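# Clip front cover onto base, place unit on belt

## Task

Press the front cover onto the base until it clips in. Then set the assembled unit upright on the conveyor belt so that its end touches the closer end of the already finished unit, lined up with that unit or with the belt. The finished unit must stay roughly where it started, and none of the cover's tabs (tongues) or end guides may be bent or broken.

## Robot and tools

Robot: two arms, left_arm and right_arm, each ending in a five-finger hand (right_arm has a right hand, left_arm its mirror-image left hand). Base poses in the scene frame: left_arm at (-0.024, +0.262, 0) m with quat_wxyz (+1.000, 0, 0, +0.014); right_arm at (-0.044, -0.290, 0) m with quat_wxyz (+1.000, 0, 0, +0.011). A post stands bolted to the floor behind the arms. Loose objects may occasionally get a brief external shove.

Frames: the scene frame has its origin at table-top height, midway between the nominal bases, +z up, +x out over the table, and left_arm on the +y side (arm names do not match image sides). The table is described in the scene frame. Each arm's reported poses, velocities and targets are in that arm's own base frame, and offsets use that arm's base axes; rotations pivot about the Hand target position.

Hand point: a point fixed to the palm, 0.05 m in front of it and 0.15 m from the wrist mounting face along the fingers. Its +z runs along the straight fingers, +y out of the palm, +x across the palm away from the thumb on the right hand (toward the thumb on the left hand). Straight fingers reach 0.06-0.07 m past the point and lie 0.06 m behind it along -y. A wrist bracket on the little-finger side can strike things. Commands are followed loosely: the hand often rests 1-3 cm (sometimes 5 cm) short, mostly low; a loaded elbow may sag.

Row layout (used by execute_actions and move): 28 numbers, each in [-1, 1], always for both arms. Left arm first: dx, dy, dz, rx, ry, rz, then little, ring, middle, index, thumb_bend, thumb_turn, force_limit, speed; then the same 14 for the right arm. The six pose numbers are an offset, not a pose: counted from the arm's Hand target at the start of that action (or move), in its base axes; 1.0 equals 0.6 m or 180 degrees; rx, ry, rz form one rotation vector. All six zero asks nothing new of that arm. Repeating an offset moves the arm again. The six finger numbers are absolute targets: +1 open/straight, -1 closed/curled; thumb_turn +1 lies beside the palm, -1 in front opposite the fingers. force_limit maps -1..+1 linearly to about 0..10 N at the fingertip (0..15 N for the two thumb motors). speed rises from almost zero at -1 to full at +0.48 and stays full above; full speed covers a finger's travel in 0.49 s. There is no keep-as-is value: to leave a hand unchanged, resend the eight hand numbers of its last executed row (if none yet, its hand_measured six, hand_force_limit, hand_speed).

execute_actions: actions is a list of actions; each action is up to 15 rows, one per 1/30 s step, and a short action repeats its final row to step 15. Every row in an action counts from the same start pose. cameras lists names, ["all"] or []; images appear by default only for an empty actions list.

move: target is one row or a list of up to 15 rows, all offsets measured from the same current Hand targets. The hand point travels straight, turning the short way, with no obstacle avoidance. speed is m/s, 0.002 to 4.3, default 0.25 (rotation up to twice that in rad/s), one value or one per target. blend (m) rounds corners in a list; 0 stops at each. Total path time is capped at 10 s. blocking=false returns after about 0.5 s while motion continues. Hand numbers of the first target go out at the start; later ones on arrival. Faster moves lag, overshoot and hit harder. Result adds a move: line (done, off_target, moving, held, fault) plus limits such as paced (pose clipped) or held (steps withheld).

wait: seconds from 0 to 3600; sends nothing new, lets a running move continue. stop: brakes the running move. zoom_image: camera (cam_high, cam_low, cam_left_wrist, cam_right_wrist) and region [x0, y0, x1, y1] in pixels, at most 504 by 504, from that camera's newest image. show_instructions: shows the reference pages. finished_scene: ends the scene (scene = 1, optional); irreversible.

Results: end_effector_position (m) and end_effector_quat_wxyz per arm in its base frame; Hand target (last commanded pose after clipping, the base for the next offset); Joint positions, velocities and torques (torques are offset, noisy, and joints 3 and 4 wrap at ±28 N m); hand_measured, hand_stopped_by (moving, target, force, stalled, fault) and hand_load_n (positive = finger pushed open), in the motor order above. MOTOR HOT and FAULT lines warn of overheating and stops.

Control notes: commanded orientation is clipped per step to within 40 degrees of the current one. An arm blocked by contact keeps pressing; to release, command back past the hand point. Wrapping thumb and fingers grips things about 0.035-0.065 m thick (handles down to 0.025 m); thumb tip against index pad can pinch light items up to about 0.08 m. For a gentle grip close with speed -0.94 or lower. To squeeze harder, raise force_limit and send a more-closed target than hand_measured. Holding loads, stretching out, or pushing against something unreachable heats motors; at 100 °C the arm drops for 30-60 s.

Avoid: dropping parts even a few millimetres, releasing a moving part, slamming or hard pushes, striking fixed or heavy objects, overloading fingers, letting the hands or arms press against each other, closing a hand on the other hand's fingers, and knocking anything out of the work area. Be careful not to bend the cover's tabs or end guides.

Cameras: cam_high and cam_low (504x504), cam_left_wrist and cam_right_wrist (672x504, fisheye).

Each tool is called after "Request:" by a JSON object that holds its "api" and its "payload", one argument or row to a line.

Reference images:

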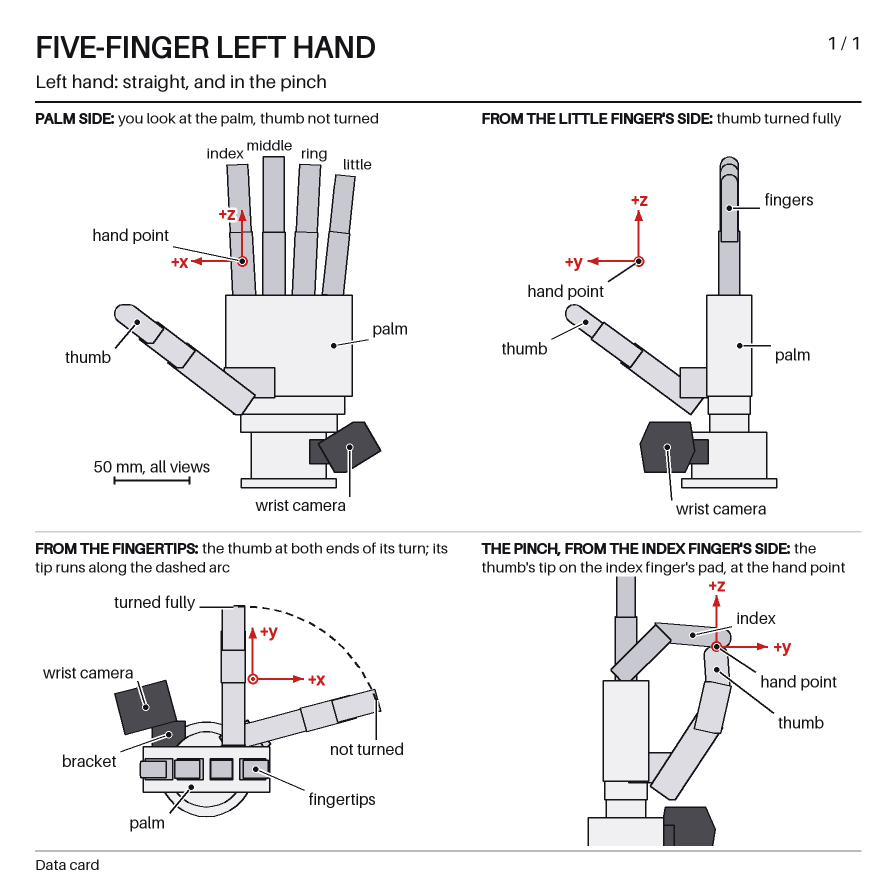

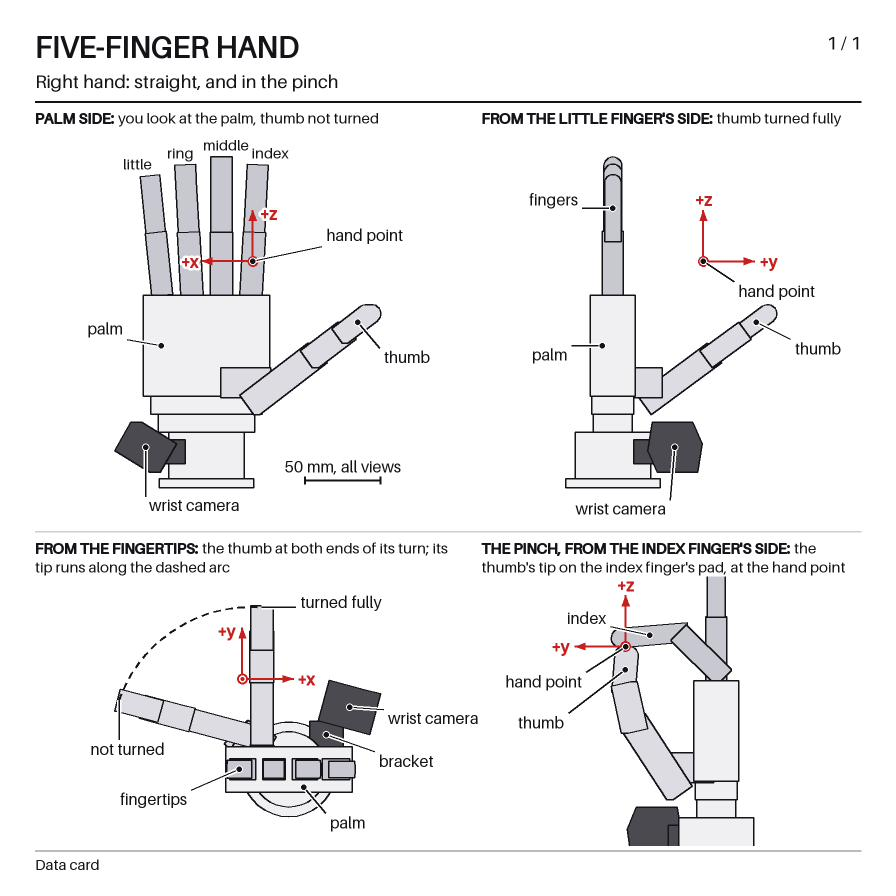

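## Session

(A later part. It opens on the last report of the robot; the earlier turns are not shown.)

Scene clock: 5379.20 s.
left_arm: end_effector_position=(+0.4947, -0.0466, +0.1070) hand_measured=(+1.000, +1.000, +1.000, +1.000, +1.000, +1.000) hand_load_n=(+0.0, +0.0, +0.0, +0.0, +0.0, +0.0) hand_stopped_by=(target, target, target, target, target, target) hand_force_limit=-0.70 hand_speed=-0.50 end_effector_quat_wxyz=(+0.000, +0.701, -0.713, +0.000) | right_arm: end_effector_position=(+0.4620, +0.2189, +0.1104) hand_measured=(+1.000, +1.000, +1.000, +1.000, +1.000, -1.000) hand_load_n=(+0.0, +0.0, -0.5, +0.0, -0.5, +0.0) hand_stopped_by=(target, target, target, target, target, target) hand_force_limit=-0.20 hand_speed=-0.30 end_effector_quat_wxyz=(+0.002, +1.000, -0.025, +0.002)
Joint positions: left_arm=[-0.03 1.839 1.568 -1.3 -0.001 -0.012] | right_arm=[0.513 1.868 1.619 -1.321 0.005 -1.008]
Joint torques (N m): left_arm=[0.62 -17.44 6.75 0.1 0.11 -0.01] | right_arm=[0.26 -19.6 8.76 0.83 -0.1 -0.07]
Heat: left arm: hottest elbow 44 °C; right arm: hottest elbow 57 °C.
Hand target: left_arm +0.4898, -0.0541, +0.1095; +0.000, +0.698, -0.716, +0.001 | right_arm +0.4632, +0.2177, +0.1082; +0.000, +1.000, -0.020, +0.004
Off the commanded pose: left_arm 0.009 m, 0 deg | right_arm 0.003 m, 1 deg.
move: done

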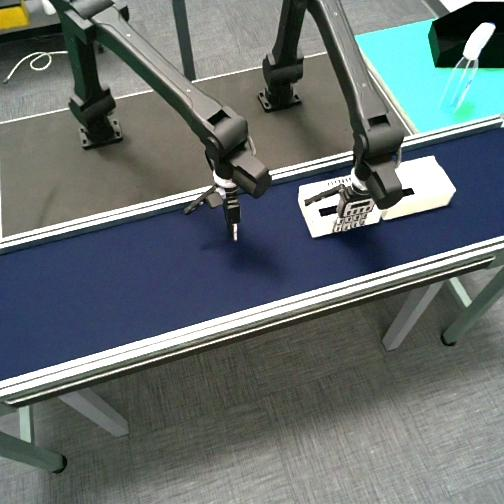

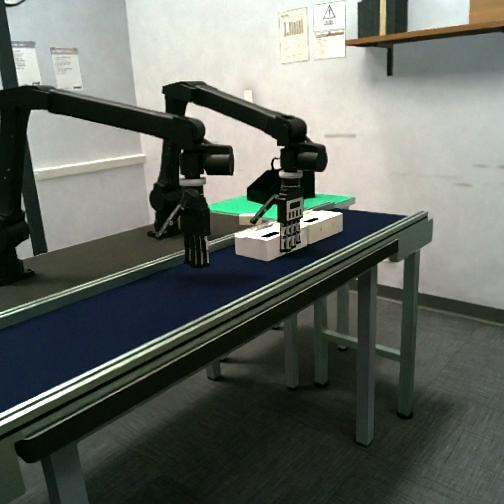

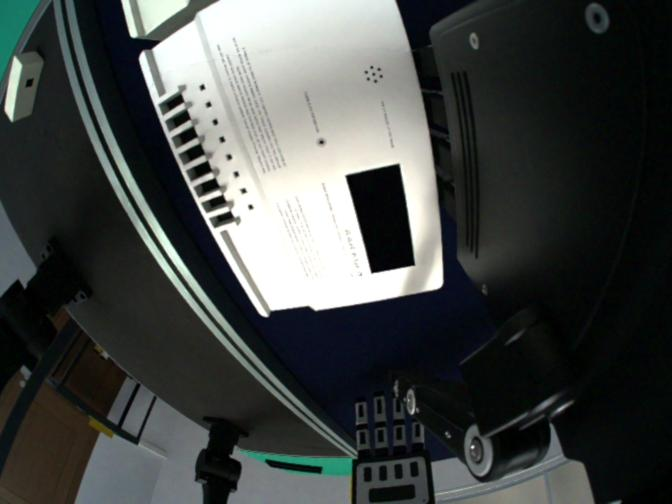

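Request:
{"api": "move", "payload": {
  "target": [-0.006,0,0.0,0,0,0,1,1,1,1,1,1,-0.7,-0.5,0.0,0.0,0.0,0,0,0,1,1,1,1,1,-1,-0.2,-0.3],
  "speed": 0.03,
  "cameras": ["cam_high","cam_low","cam_left_wrist"]
}}

Request:
{"api": "zoom_image", "payload": {
  "camera": "cam_high",
  "region": [300, 170, 410, 250]
}}

Request:
{"api": "zoom_image", "payload": {
  "camera": "cam_left_wrist",
  "region": [100, 0, 460, 340]
}}

Scene clock: 5389.80 s.
left_arm: end_effector_position=(+0.4916, -0.0465, +0.1067) hand_measured=(+1.000, +1.000, +1.000, +1.000, +1.000, +1.000) hand_load_n=(+0.0, +0.0, +0.0, +0.0, +0.0, +0.0) hand_stopped_by=(target, target, target, target, target, target) hand_force_limit=-0.70 hand_speed=-0.50 end_effector_quat_wxyz=(+0.000, +0.701, -0.713, +0.000) | right_arm: end_effector_position=(+0.4620, +0.2189, +0.1104) hand_measured=(+1.000, +1.000, +1.000, +1.000, +1.000, -1.000) hand_load_n=(+0.0, +0.0, +0.0, +0.0, +0.0, +0.0) hand_stopped_by=(target, target, target, target, target, target) hand_force_limit=-0.20 hand_speed=-0.30 end_effector_quat_wxyz=(+0.002, +1.000, -0.025, +0.002)
Joint positions: left_arm=[-0.03 1.832 1.556 -1.295 -0.001 -0.012] | right_arm=[0.513 1.868 1.619 -1.321 0.005 -1.008]
Joint torques (N m): left_arm=[0.56 -17.44 6.63 0.1 0.11 -0.01] | right_arm=[0.26 -19.6 8.77 0.83 -0.1 -0.08]
Heat: left arm: hottest elbow 44 °C; right arm: hottest elbow 56 °C.
Hand target: left_arm +0.4861, -0.0541, +0.1094; +0.000, +0.698, -0.716, +0.000 | right_arm +0.4632, +0.2177, +0.1082; +0.000, +1.000, -0.020, +0.004
Off the commanded pose: left_arm 0.010 m, 0 deg | right_arm 0.003 m, 1 deg.
move: done

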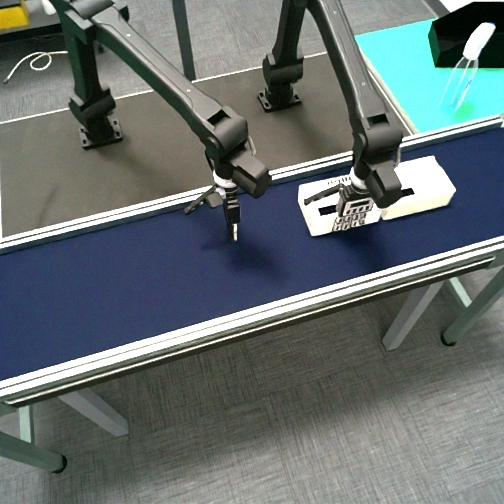

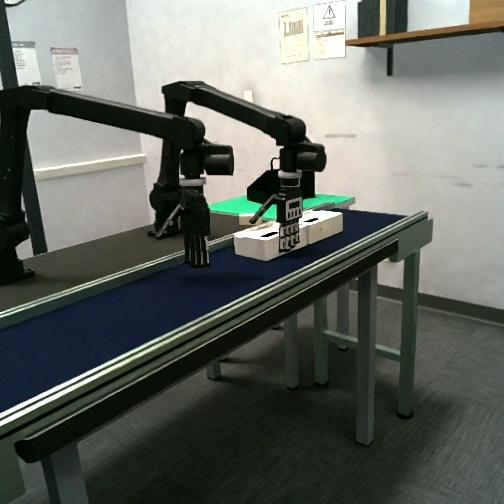

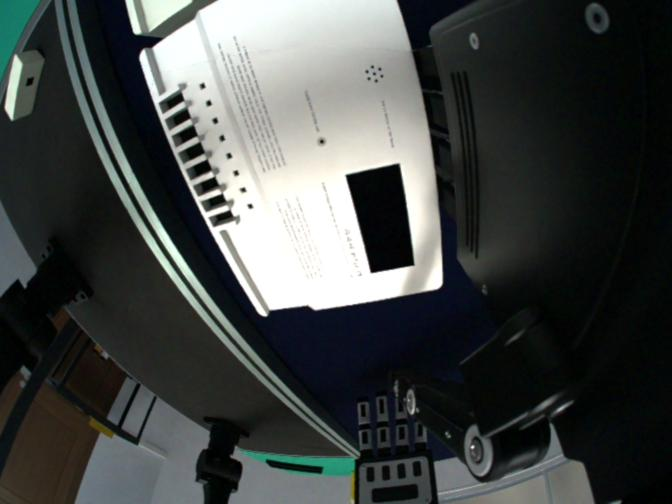

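Scaled by 4.582.

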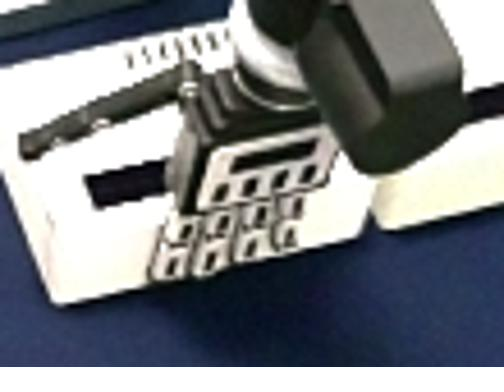

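Scaled by 1.400 from the camera's image (finer frame: 960x720).

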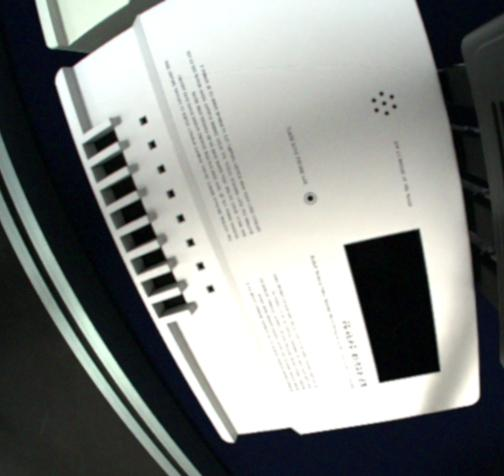

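Request:
{"api": "move", "payload": {
  "target": [
    [0.06,0,0.0,0,0,0,1,1,1,1,1,1,-0.7,-0.5,0.0,0.0,0.0,0,0,0,1,1,1,1,1,-1,-0.2,-0.3],
    [0.06,0.0,0.28,0,0,0,1,1,1,1,1,1,-0.7,-0.5,0.0,0.0,0.0,0,0,0,1,1,1,1,1,-1,-0.2,-0.3],
    [-0.20,0.30,0.33,0,0,0,1,1,1,1,1,1,-0.7,-0.5,0.0,0.0,0.0,0,0,0,1,1,1,1,1,-1,-0.2,-0.3]
  ],
  "speed": [0.06,0.15,0.2],
  "blend": [0.01,0.05,0],
  "cameras": ["cam_high","cam_low","cam_left_wrist"]
}}

Request:
{"api": "zoom_image", "payload": {
  "camera": "cam_high",
  "region": [300, 140, 460, 260]
}}

Scene clock: 5407.13 s.
left_arm: end_effector_position=(+0.3713, +0.1269, +0.3093) hand_measured=(+1.000, +1.000, +1.000, +1.000, +1.000, +1.000) hand_load_n=(+0.0, +0.0, +0.0, +0.0, -0.5, +0.0) hand_stopped_by=(target, target, target, target, target, target) hand_force_limit=-0.70 hand_speed=-0.50 end_effector_quat_wxyz=(-0.032, +0.700, -0.713, +0.016) | right_arm: end_effector_position=(+0.4620, +0.2189, +0.1104) hand_measured=(+1.000, +1.000, +1.000, +1.000, +1.000, -1.000) hand_load_n=(+0.0, +0.0, +0.0, +0.0, +0.0, +0.0) hand_stopped_by=(target, target, target, target, target, target) hand_force_limit=-0.20 hand_speed=-0.30 end_effector_quat_wxyz=(+0.002, +1.000, -0.025, +0.002)
Joint positions: left_arm=[0.35 1.504 1.685 -1.679 0.003 0.368] | right_arm=[0.513 1.868 1.619 -1.321 0.005 -1.008]
Joint torques (N m): left_arm=[1.55 -11.58 7.23 -0.16 0.03 0.12] | right_arm=[0.26 -19.6 8.77 0.83 -0.11 -0.07]
Heat: left arm: hottest elbow 44 °C; right arm: hottest elbow 55 °C.
Hand target: left_arm +0.3661, +0.1258, +0.3075; +0.000, +0.698, -0.716, +0.001 | right_arm +0.4632, +0.2177, +0.1082; +0.000, +1.000, -0.020, +0.004
Off the commanded pose: left_arm 0.006 m, 4 deg | right_arm 0.003 m, 1 deg.
joint sent to its limit (left arm) — joint 4 (wrist pitch), lower limit. The joint targets are off in orientation, not in position.
move: off_target (left_arm)

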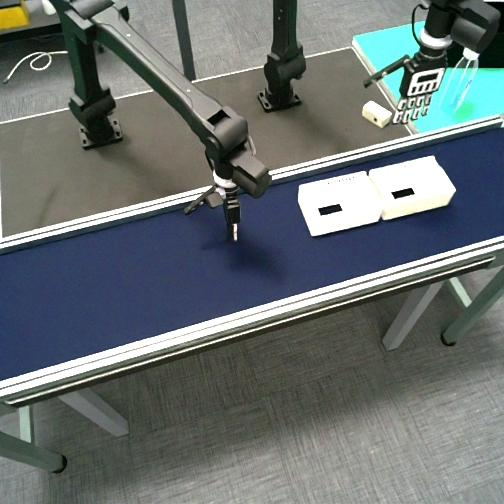

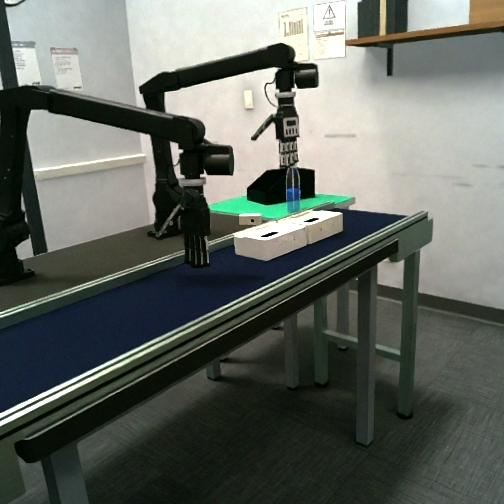

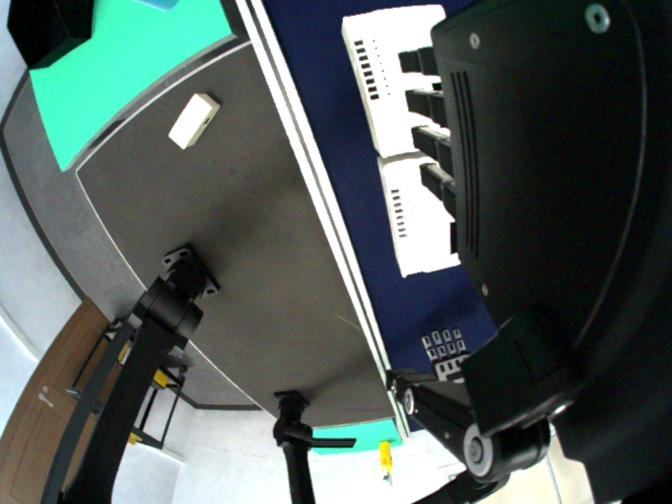

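Scaled by 3.150.

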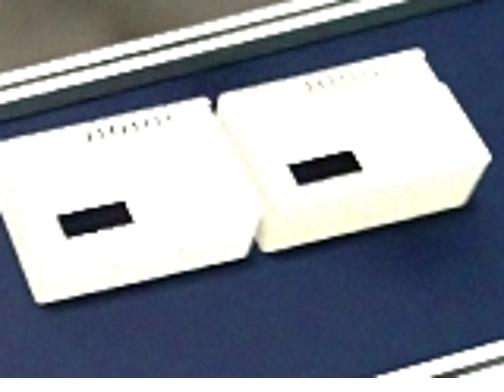

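Request:
{"api": "zoom_image", "payload": {
  "camera": "cam_high",
  "region": [340, 195, 420, 240]
}}

Request:
{"api": "zoom_image", "payload": {
  "camera": "cam_low",
  "region": [230, 200, 350, 270]
}}

Scaled by 6.300.

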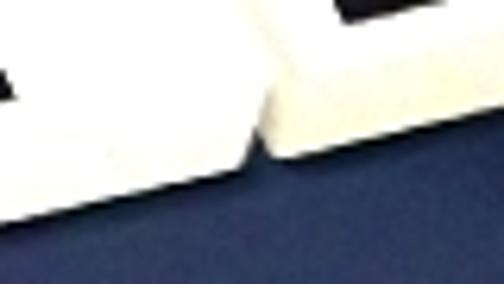

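Scaled by 4.200.

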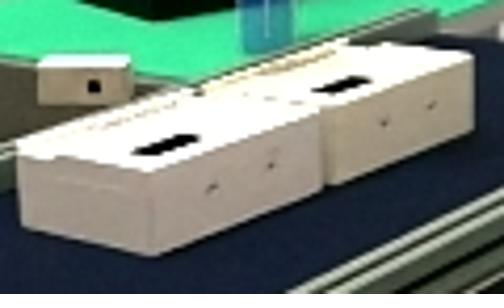

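Request:
{"api": "move", "payload": {
  "target": [0,0,0,0,0,0,1,1,1,1,1,1,-0.7,-0.5,-0.021,0.305,0.0,0,0,-0.003,1,1,1,1,1,-1,-0.2,-0.3],
  "speed": 0.1,
  "cameras": ["cam_high","cam_low"]
}}

Request:
{"api": "zoom_image", "payload": {
  "camera": "cam_high",
  "region": [290, 150, 400, 250]
}}

Scene clock: 5431.00 s.
left_arm: end_effector_position=(+0.3712, +0.1269, +0.3093) hand_measured=(+1.000, +1.000, +1.000, +1.000, +1.000, +1.000) hand_load_n=(+0.0, +0.0, +0.0, +0.0, +0.0, +0.0) hand_stopped_by=(target, target, target, target, target, target) hand_force_limit=-0.70 hand_speed=-0.50 end_effector_quat_wxyz=(-0.032, +0.700, -0.713, +0.016) | right_arm: end_effector_position=(+0.4482, +0.3904, +0.1133) hand_measured=(+1.000, +1.000, +1.000, +1.000, +1.000, -1.000) hand_load_n=(+0.0, -0.5, +0.0, +0.0, +0.0, +0.0) hand_stopped_by=(target, target, target, target, target, target) hand_force_limit=-0.20 hand_speed=-0.30 end_effector_quat_wxyz=(-0.001, +1.000, -0.022, +0.005)
Joint positions: left_arm=[0.35 1.504 1.685 -1.679 0.003 0.368] | right_arm=[0.753 2.116 2.018 -1.465 0.005 -0.774]
Joint torques (N m): left_arm=[1.55 -11.63 7.23 -0.17 0.03 0.12] | right_arm=[1.49 -21.19 13.29 -0.05 -0.05 0.2]
Heat: left arm: hottest elbow 43 °C; right arm: hottest elbow 55 °C.
Hand target: left_arm +0.3661, +0.1258, +0.3075; +0.000, +0.698, -0.716, +0.001 | right_arm +0.4506, +0.4008, +0.1083; +0.000, +1.000, -0.024, +0.004
Off the commanded pose: left_arm 0.006 m, 4 deg | right_arm 0.012 m, 0 deg.
joint sent to its limit (left arm) — joint 4 (wrist pitch), lower limit. The joint targets are off in orientation, not in position.
move: off_target (right_arm)

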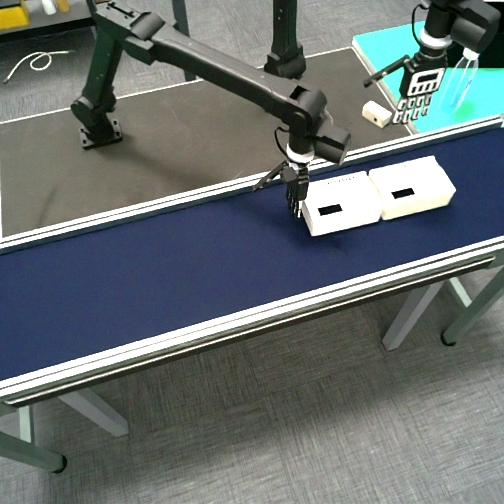

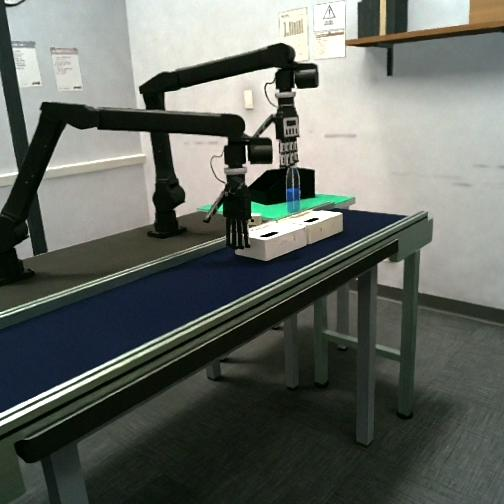

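Scaled by 4.582.

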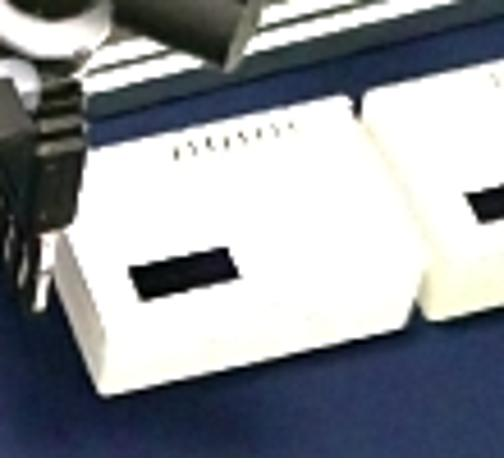

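Request:
{"api": "move", "payload": {
  "target": [0,0,0,0,0,0,1,1,1,1,1,1,-0.7,-0.5,0.0,0.053,0.0,0,0,0,1,1,1,1,1,-1,-0.2,-0.3],
  "speed": 0.04,
  "cameras": ["cam_high","cam_low"]
}}

Request:
{"api": "zoom_image", "payload": {
  "camera": "cam_high",
  "region": [290, 150, 400, 250]
}}

Scene clock: 5440.27 s.
left_arm: end_effector_position=(+0.3712, +0.1269, +0.3093) hand_measured=(+1.000, +1.000, +1.000, +1.000, +1.000, +1.000) hand_load_n=(+0.0, +0.0, +0.0, +0.0, +0.0, +0.0) hand_stopped_by=(target, target, target, target, target, target) hand_force_limit=-0.70 hand_speed=-0.50 end_effector_quat_wxyz=(-0.032, +0.700, -0.713, +0.016) | right_arm: end_effector_position=(+0.4511, +0.4165, +0.1160) hand_measured=(+1.000, +1.000, +1.000, +1.000, +1.000, -1.000) hand_load_n=(-1.5, -0.5, +0.0, +0.0, +0.0, +0.0) hand_stopped_by=(target, target, target, target, target, target) hand_force_limit=-0.20 hand_speed=-0.30 end_effector_quat_wxyz=(+0.002, +1.000, -0.028, +0.004)
Joint positions: left_arm=[0.35 1.504 1.685 -1.679 0.003 0.368] | right_arm=[0.778 2.188 2.147 -1.526 0.009 -0.736]
Joint torques (N m): left_arm=[1.49 -11.58 7.21 -0.13 0.02 0.11] | right_arm=[1.9 -21.66 13.53 0.2 -0.18 0.16]
Heat: left arm: hottest elbow 43 °C; right arm: hottest elbow 58 °C.
Hand target: left_arm +0.3661, +0.1258, +0.3075; +0.000, +0.698, -0.716, +0.001 | right_arm +0.4505, +0.4326, +0.1082; +0.000, +1.000, -0.024, +0.003
Off the commanded pose: left_arm 0.006 m, 4 deg | right_arm 0.018 m, 1 deg.
joint sent to its limit (left arm) — joint 4 (wrist pitch), lower limit. The joint targets are off in orientation, not in position.
move: off_target (right_arm)

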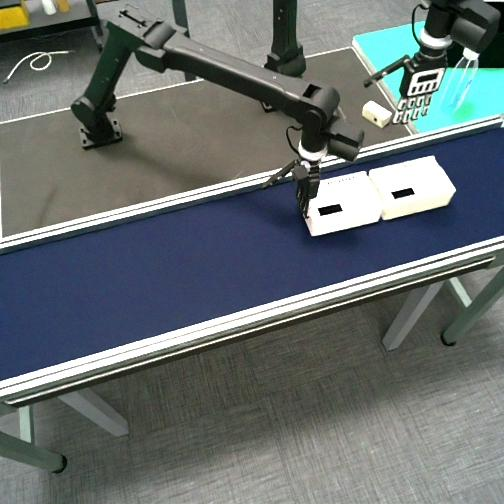

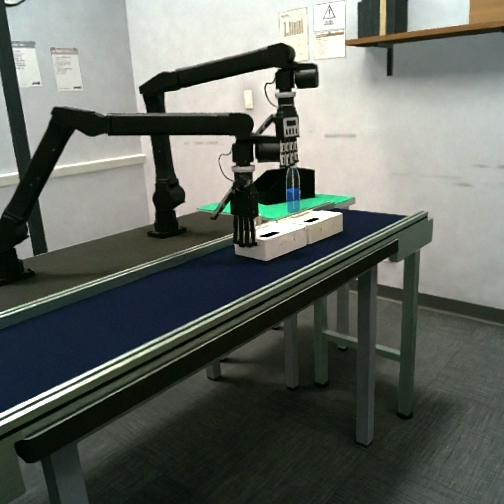

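Scaled by 4.582.

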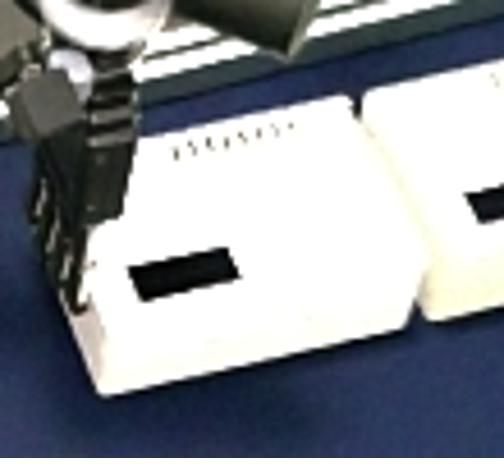

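Request:
{"api": "move", "payload": {
  "target": [0,0,0,0,0,0,1,1,1,1,1,1,-0.7,-0.5,0.0,0.01,0.0,0,0,0,1,1,1,1,1,-1,-0.2,-0.3],
  "speed": 0.02,
  "cameras": ["cam_high","cam_low"]
}}

Request:
{"api": "zoom_image", "payload": {
  "camera": "cam_high",
  "region": [340, 160, 420, 240]
}}

Scene clock: 5450.60 s.
left_arm: end_effector_position=(+0.3712, +0.1269, +0.3093) hand_measured=(+1.000, +1.000, +1.000, +1.000, +1.000, +1.000) hand_load_n=(+0.0, +0.0, +0.0, +0.0, +0.0, +0.0) hand_stopped_by=(target, target, target, target, target, target) hand_force_limit=-0.70 hand_speed=-0.50 end_effector_quat_wxyz=(-0.032, +0.700, -0.713, +0.016) | right_arm: end_effector_position=(+0.4534, +0.4190, +0.1162) hand_measured=(+1.000, +1.000, +1.000, +1.000, +1.000, -1.000) hand_load_n=(+0.0, +0.0, -1.0, +0.0, +0.0, +0.0) hand_stopped_by=(target, target, target, target, target, target) hand_force_limit=-0.20 hand_speed=-0.30 end_effector_quat_wxyz=(+0.003, +1.000, -0.030, +0.003)
Joint positions: left_arm=[0.35 1.504 1.685 -1.679 0.003 0.368] | right_arm=[0.778 2.203 2.173 -1.54 0.009 -0.734]
Joint torques (N m): left_arm=[1.44 -11.58 7.23 -0.16 0.02 0.11] | right_arm=[2.49 -21.89 13.63 0.28 -0.18 0.19]
Heat: left arm: hottest elbow 43 °C; right arm: hottest elbow 60 °C.
Hand target: left_arm +0.3661, +0.1258, +0.3075; +0.000, +0.698, -0.716, +0.001 | right_arm +0.4505, +0.4386, +0.1083; +0.000, +1.000, -0.024, +0.003
Off the commanded pose: left_arm 0.006 m, 4 deg | right_arm 0.021 m, 1 deg.
joint sent to its limit (left arm) — joint 4 (wrist pitch), lower limit. The joint targets are off in orientation, not in position.
move: off_target (right_arm)

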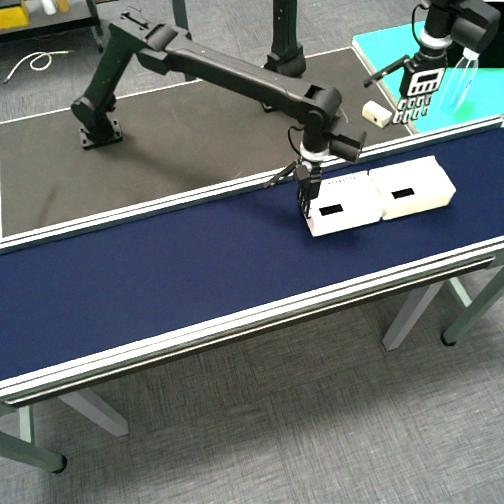

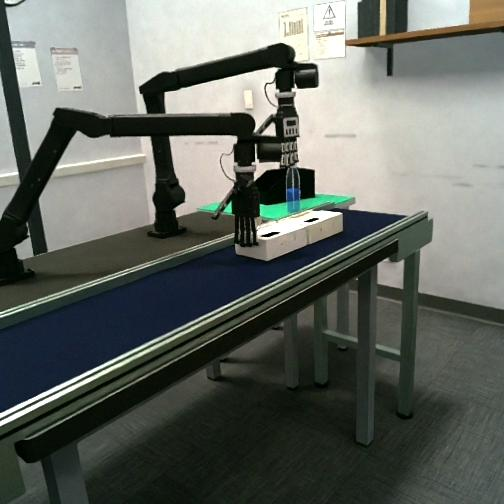

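Scaled by 6.300.

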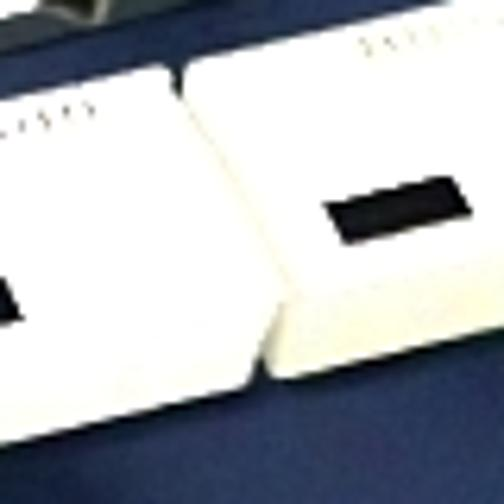

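Request:
{"api": "move", "payload": {
  "target": [0,0,0,0,0,0,1,1,1,1,1,1,-0.7,-0.5,-0.004,0.008,0.0,0,0,0,1,1,1,1,1,-1,-0.2,-0.3],
  "speed": 0.02,
  "cameras": ["cam_high","cam_low"]
}}

Request:
{"api": "zoom_image", "payload": {
  "camera": "cam_high",
  "region": [340, 160, 420, 240]
}}

Request:
{"api": "zoom_image", "payload": {
  "camera": "cam_low",
  "region": [270, 200, 350, 260]
}}

Scene clock: 5458.60 s.
left_arm: end_effector_position=(+0.3712, +0.1269, +0.3093) hand_measured=(+1.000, +1.000, +1.000, +1.000, +1.000, +1.000) hand_load_n=(+0.0, +0.0, +0.0, +0.0, +0.0, +0.0) hand_stopped_by=(target, target, target, target, target, target) hand_force_limit=-0.70 hand_speed=-0.50 end_effector_quat_wxyz=(-0.032, +0.700, -0.713, +0.016) | right_arm: end_effector_position=(+0.4523, +0.4232, +0.1162) hand_measured=(+1.000, +1.000, +1.000, +1.000, +1.000, -1.000) hand_load_n=(-0.5, +0.0, -0.5, +0.0, +0.0, +0.0) hand_stopped_by=(target, target, target, target, target, target) hand_force_limit=-0.20 hand_speed=-0.30 end_effector_quat_wxyz=(+0.002, +1.000, -0.031, +0.004)
Joint positions: left_arm=[0.35 1.504 1.685 -1.679 0.003 0.368] | right_arm=[0.783 2.21 2.186 -1.544 0.009 -0.726]
Joint torques (N m): left_arm=[1.61 -11.58 7.23 -0.13 0.03 0.12] | right_arm=[2.61 -22.01 13.57 0.24 -0.19 0.18]
Heat: left arm: hottest elbow 43 °C; right arm: hottest elbow 59 °C.
Hand target: left_arm +0.3661, +0.1258, +0.3075; +0.000, +0.698, -0.716, +0.001 | right_arm +0.4482, +0.4434, +0.1083; +0.000, +1.000, -0.024, +0.004
Off the commanded pose: left_arm 0.006 m, 4 deg | right_arm 0.022 m, 1 deg.
joint sent to its limit (left arm) — joint 4 (wrist pitch), lower limit. The joint targets are off in orientation, not in position.
move: off_target (right_arm)

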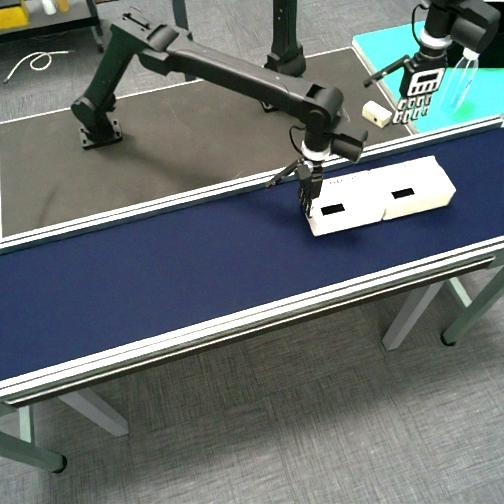

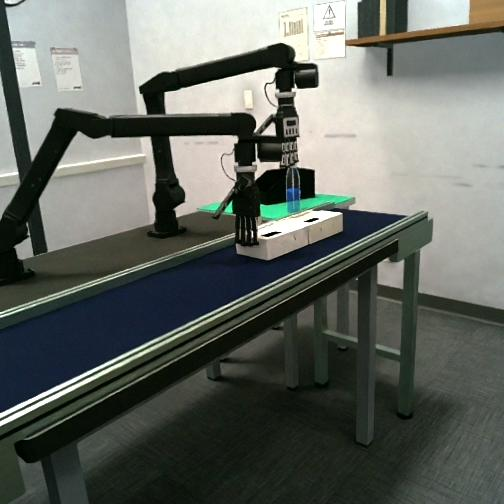

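Scaled by 6.300.

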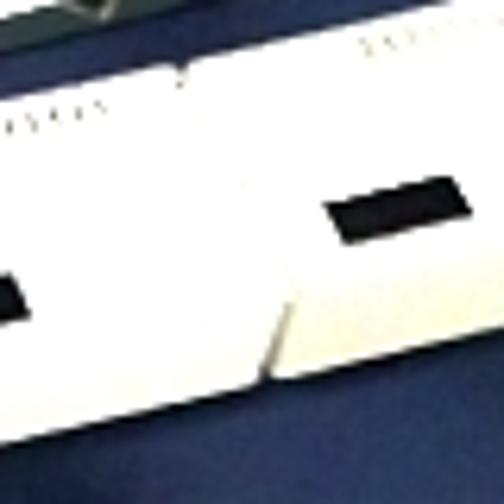

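Scaled by 6.300.

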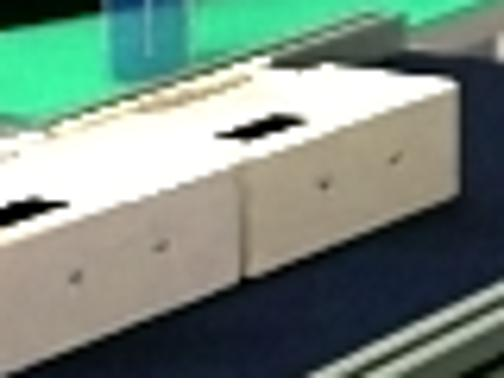

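Request:
{"api": "execute_actions", "payload": {
  "actions": []
}}

Request:
{"api": "zoom_image", "payload": {
  "camera": "cam_left_wrist",
  "region": [330, 110, 450, 200]
}}

Request:
{"api": "zoom_image", "payload": {
  "camera": "cam_high",
  "region": [360, 200, 400, 230]
}}

Scene clock: 5465.63 s.
left_arm: end_effector_position=(+0.3712, +0.1269, +0.3093) hand_measured=(+1.000, +1.000, +1.000, +1.000, +1.000, +1.000) hand_load_n=(+0.0, +0.0, +0.0, +0.0, +0.0, +0.0) hand_stopped_by=(target, target, target, target, target, target) hand_force_limit=-0.70 hand_speed=-0.50 end_effector_quat_wxyz=(-0.032, +0.700, -0.713, +0.016) | right_arm: end_effector_position=(+0.4523, +0.4233, +0.1162) hand_measured=(+1.000, +1.000, +1.000, +1.000, +1.000, -1.000) hand_load_n=(-0.5, +0.0, -0.5, +0.0, +0.0, +0.0) hand_stopped_by=(target, target, target, target, target, target) hand_force_limit=-0.20 hand_speed=-0.30 end_effector_quat_wxyz=(+0.002, +1.000, -0.031, +0.004)
Joint positions: left_arm=[0.35 1.504 1.685 -1.679 0.003 0.368] | right_arm=[0.783 2.21 2.186 -1.544 0.009 -0.725]
Joint velocities: within noise
Joint torques (N m): left_arm=[1.61 -11.58 7.25 -0.17 0.03 0.12] | right_arm=[2.61 -22.07 13.57 0.24 -0.19 0.18]
Heat: left arm: hottest elbow 43 °C; right arm: hottest elbow 59 °C.
Hand target: left_arm +0.3661, +0.1258, +0.3075; +0.000, +0.698, -0.716, +0.001 | right_arm +0.4482, +0.4434, +0.1083; +0.000, +1.000, -0.024, +0.004
Off the commanded pose: left_arm 0.006 m, 4 deg | right_arm 0.022 m, 1 deg.

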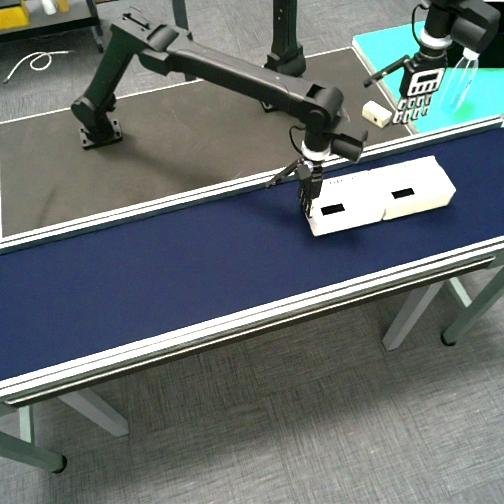

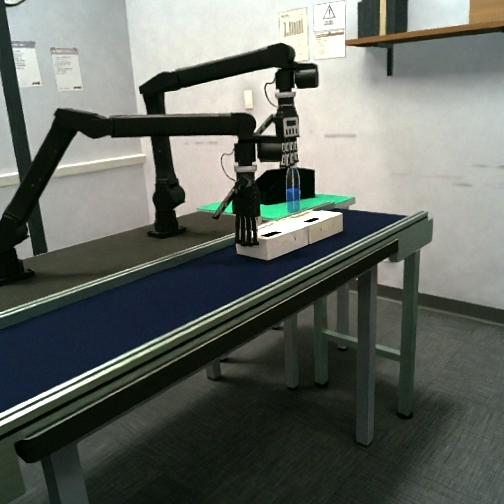

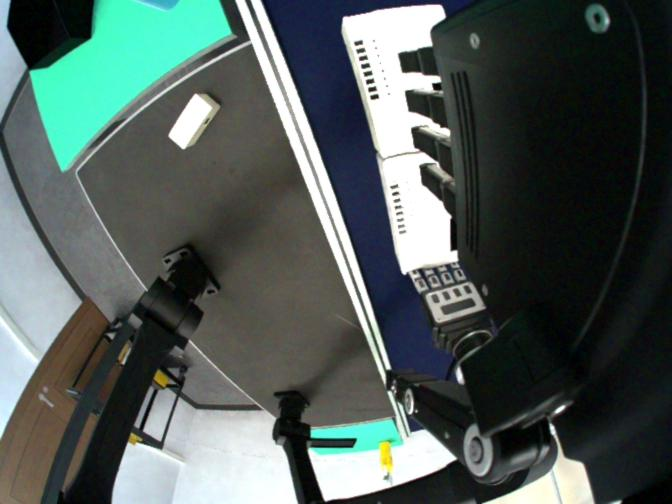

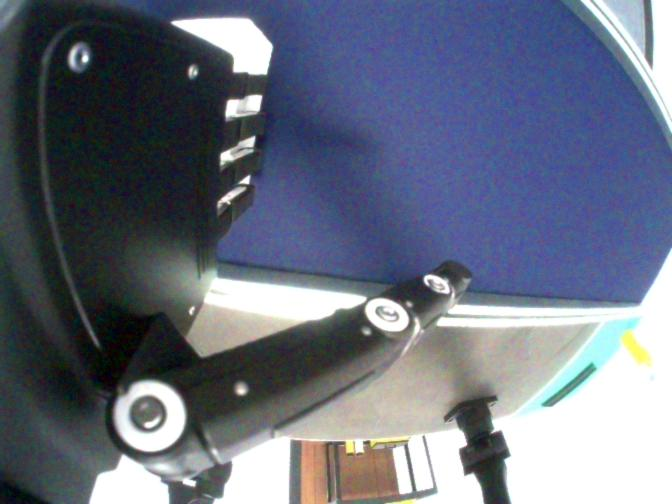

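Scaled by 4.200 from the camera's image (finer frame: 960x720).

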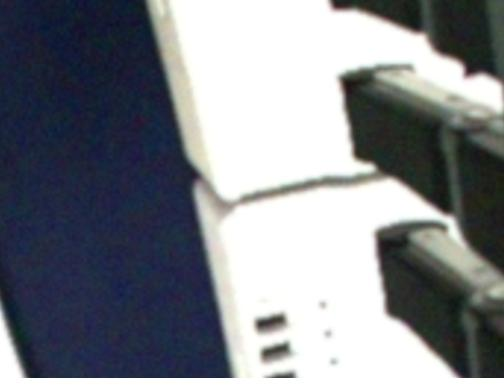

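Scaled by 12.600.

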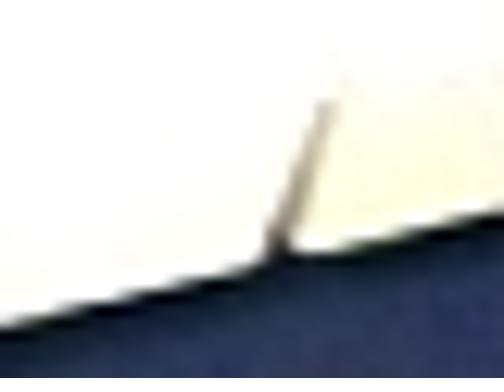

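Request:
{"api": "move", "payload": {
  "target": [0,0,0,0,0,0,1,1,1,1,1,1,-0.7,-0.5,0.0,0.0045,0.0,0,0,0,1,1,1,1,1,-1,-0.2,-0.3],
  "speed": 0.02,
  "cameras": ["cam_high","cam_low","cam_left_wrist"]
}}

Request:
{"api": "zoom_image", "payload": {
  "camera": "cam_left_wrist",
  "region": [330, 110, 450, 200]
}}

Request:
{"api": "zoom_image", "payload": {
  "camera": "cam_high",
  "region": [340, 160, 460, 240]
}}

Scene clock: 5476.77 s.
left_arm: end_effector_position=(+0.3712, +0.1269, +0.3093) hand_measured=(+1.000, +1.000, +1.000, +1.000, +1.000, +1.000) hand_load_n=(+0.0, +0.0, +0.0, +0.0, +0.0, +0.0) hand_stopped_by=(target, target, target, target, target, target) hand_force_limit=-0.70 hand_speed=-0.50 end_effector_quat_wxyz=(-0.032, +0.700, -0.713, +0.016) | right_arm: end_effector_position=(+0.4526, +0.4257, +0.1163) hand_measured=(+1.000, +1.000, +1.000, +1.000, +1.000, -1.000) hand_load_n=(-0.5, +0.0, -1.0, +0.0, -0.5, +0.0) hand_stopped_by=(target, target, target, target, target, target) hand_force_limit=-0.20 hand_speed=-0.30 end_effector_quat_wxyz=(+0.002, +1.000, -0.031, +0.004)
Joint positions: left_arm=[0.35 1.504 1.685 -1.679 0.003 0.368] | right_arm=[0.785 2.218 2.198 -1.55 0.009 -0.723]
Joint torques (N m): left_arm=[1.49 -11.52 7.25 -0.13 0.02 0.12] | right_arm=[2.61 -22.07 13.61 0.24 -0.19 0.18]
Heat: left arm: hottest elbow 43 °C; right arm: hottest elbow 60 °C.
Hand target: left_arm +0.3661, +0.1258, +0.3075; +0.000, +0.698, -0.716, +0.001 | right_arm +0.4482, +0.4461, +0.1083; +0.000, +1.000, -0.024, +0.004
Off the commanded pose: left_arm 0.006 m, 4 deg | right_arm 0.022 m, 1 deg.
joint sent to its limit (left arm) — joint 4 (wrist pitch), lower limit. The joint targets are off in orientation, not in position.
move: off_target (right_arm)

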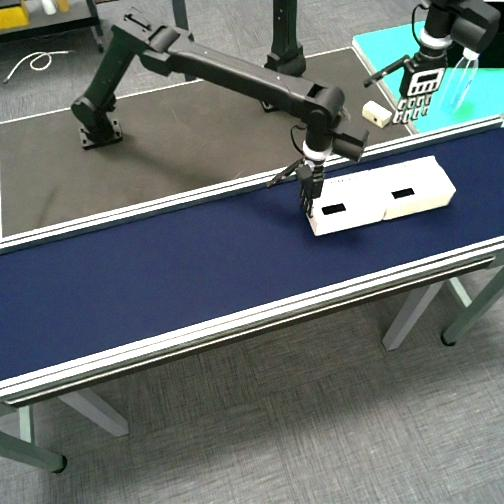

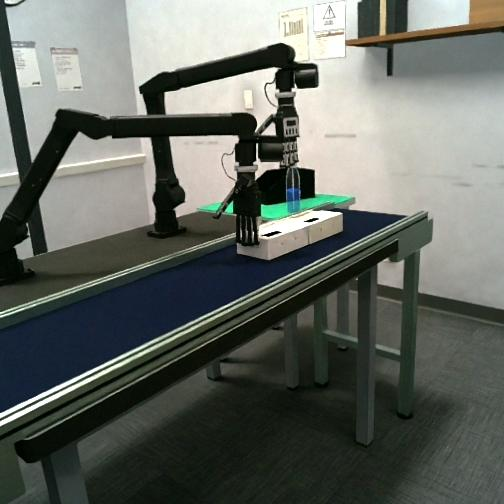

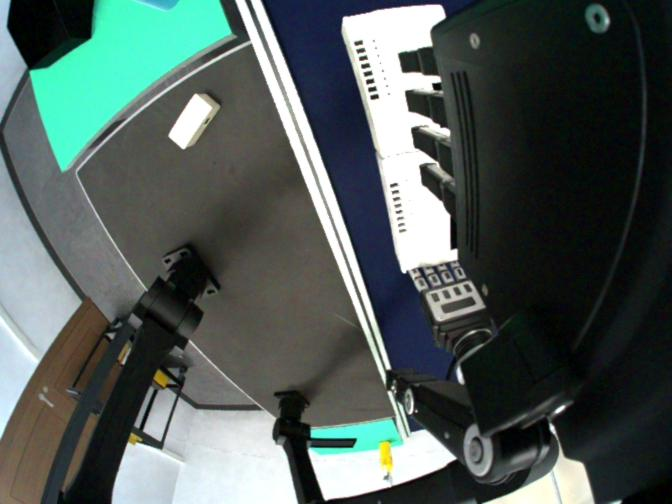

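Scaled by 4.200 from the camera's image (finer frame: 960x720).

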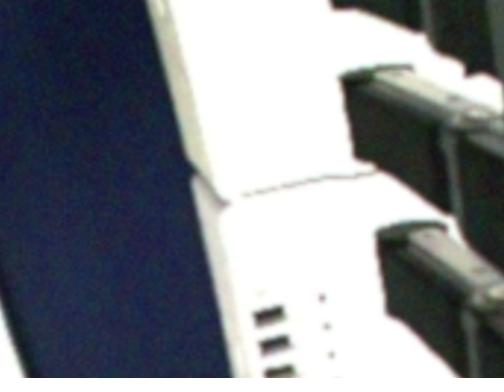

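Scaled by 4.200.

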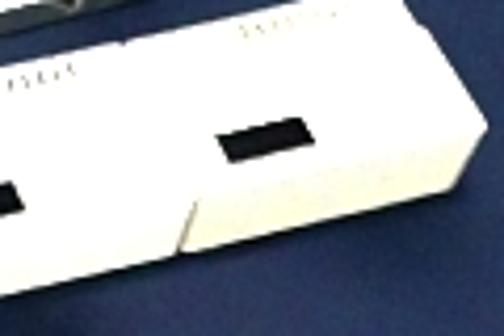

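Request:
{"api": "move", "payload": {
  "target": [0,0,0,0,0,0,1,1,1,1,1,1,-0.7,-0.5,0.0,0.003,0.0,0,0,0,1,1,1,1,1,-1,-0.2,-0.3],
  "speed": 0.02,
  "cameras": ["cam_high","cam_low","cam_left_wrist"]
}}

Request:
{"api": "zoom_image", "payload": {
  "camera": "cam_left_wrist",
  "region": [330, 110, 450, 200]
}}

Request:
{"api": "zoom_image", "payload": {
  "camera": "cam_high",
  "region": [360, 150, 460, 230]
}}

Scene clock: 5483.03 s.
left_arm: end_effector_position=(+0.3712, +0.1269, +0.3093) hand_measured=(+1.000, +1.000, +1.000, +1.000, +1.000, +1.000) hand_load_n=(+0.0, +0.0, +0.0, +0.0, +0.0, +0.0) hand_stopped_by=(target, target, target, target, target, target) hand_force_limit=-0.70 hand_speed=-0.50 end_effector_quat_wxyz=(-0.032, +0.700, -0.713, +0.016) | right_arm: end_effector_position=(+0.4527, +0.4274, +0.1164) hand_measured=(+1.000, +1.000, +1.000, +1.000, +1.000, -1.000) hand_load_n=(-0.5, +0.0, -1.0, +0.0, +0.0, -0.5) hand_stopped_by=(target, target, target, target, target, target) hand_force_limit=-0.20 hand_speed=-0.30 end_effector_quat_wxyz=(+0.003, +0.999, -0.031, +0.004)
Joint positions: left_arm=[0.35 1.504 1.685 -1.679 0.003 0.368] | right_arm=[0.787 2.223 2.207 -1.554 0.009 -0.721]
Joint torques (N m): left_arm=[1.49 -11.63 7.24 -0.13 0.02 0.13] | right_arm=[2.67 -22.18 13.61 0.25 -0.19 0.18]
Heat: left arm: hottest elbow 43 °C; right arm: hottest elbow 62 °C.
Hand target: left_arm +0.3661, +0.1258, +0.3075; +0.000, +0.698, -0.716, +0.001 | right_arm +0.4482, +0.4479, +0.1082; +0.000, +1.000, -0.024, +0.003
Off the commanded pose: left_arm 0.006 m, 4 deg | right_arm 0.023 m, 1 deg.
joint sent to its limit (left arm) — joint 4 (wrist pitch), lower limit. The joint targets are off in orientation, not in position.
move: off_target (right_arm)

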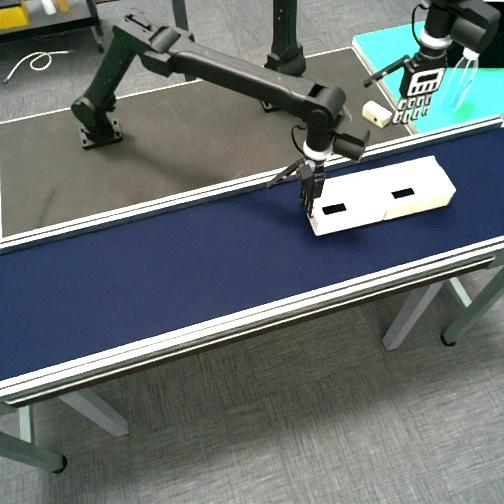

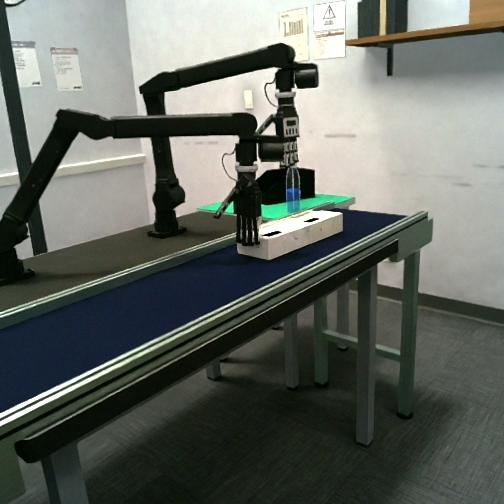

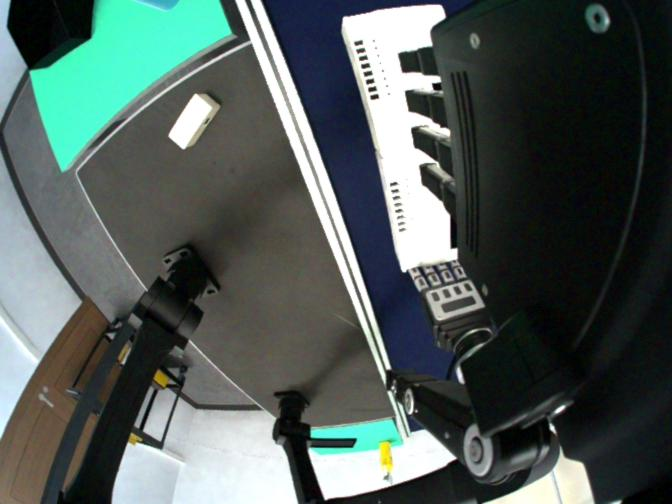

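Scaled by 4.200 from the camera's image (finer frame: 960x720).

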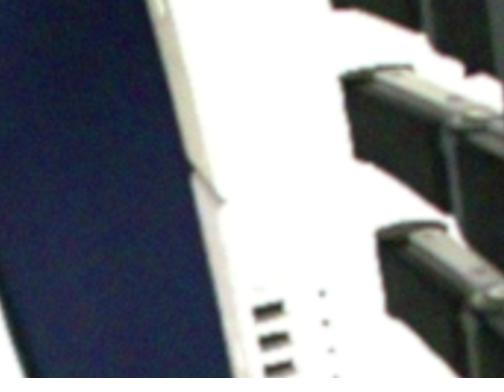

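Scaled by 5.040.

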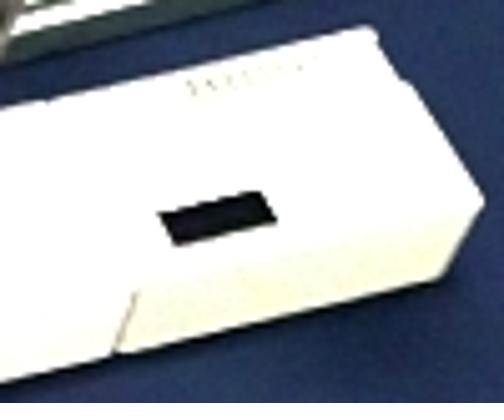

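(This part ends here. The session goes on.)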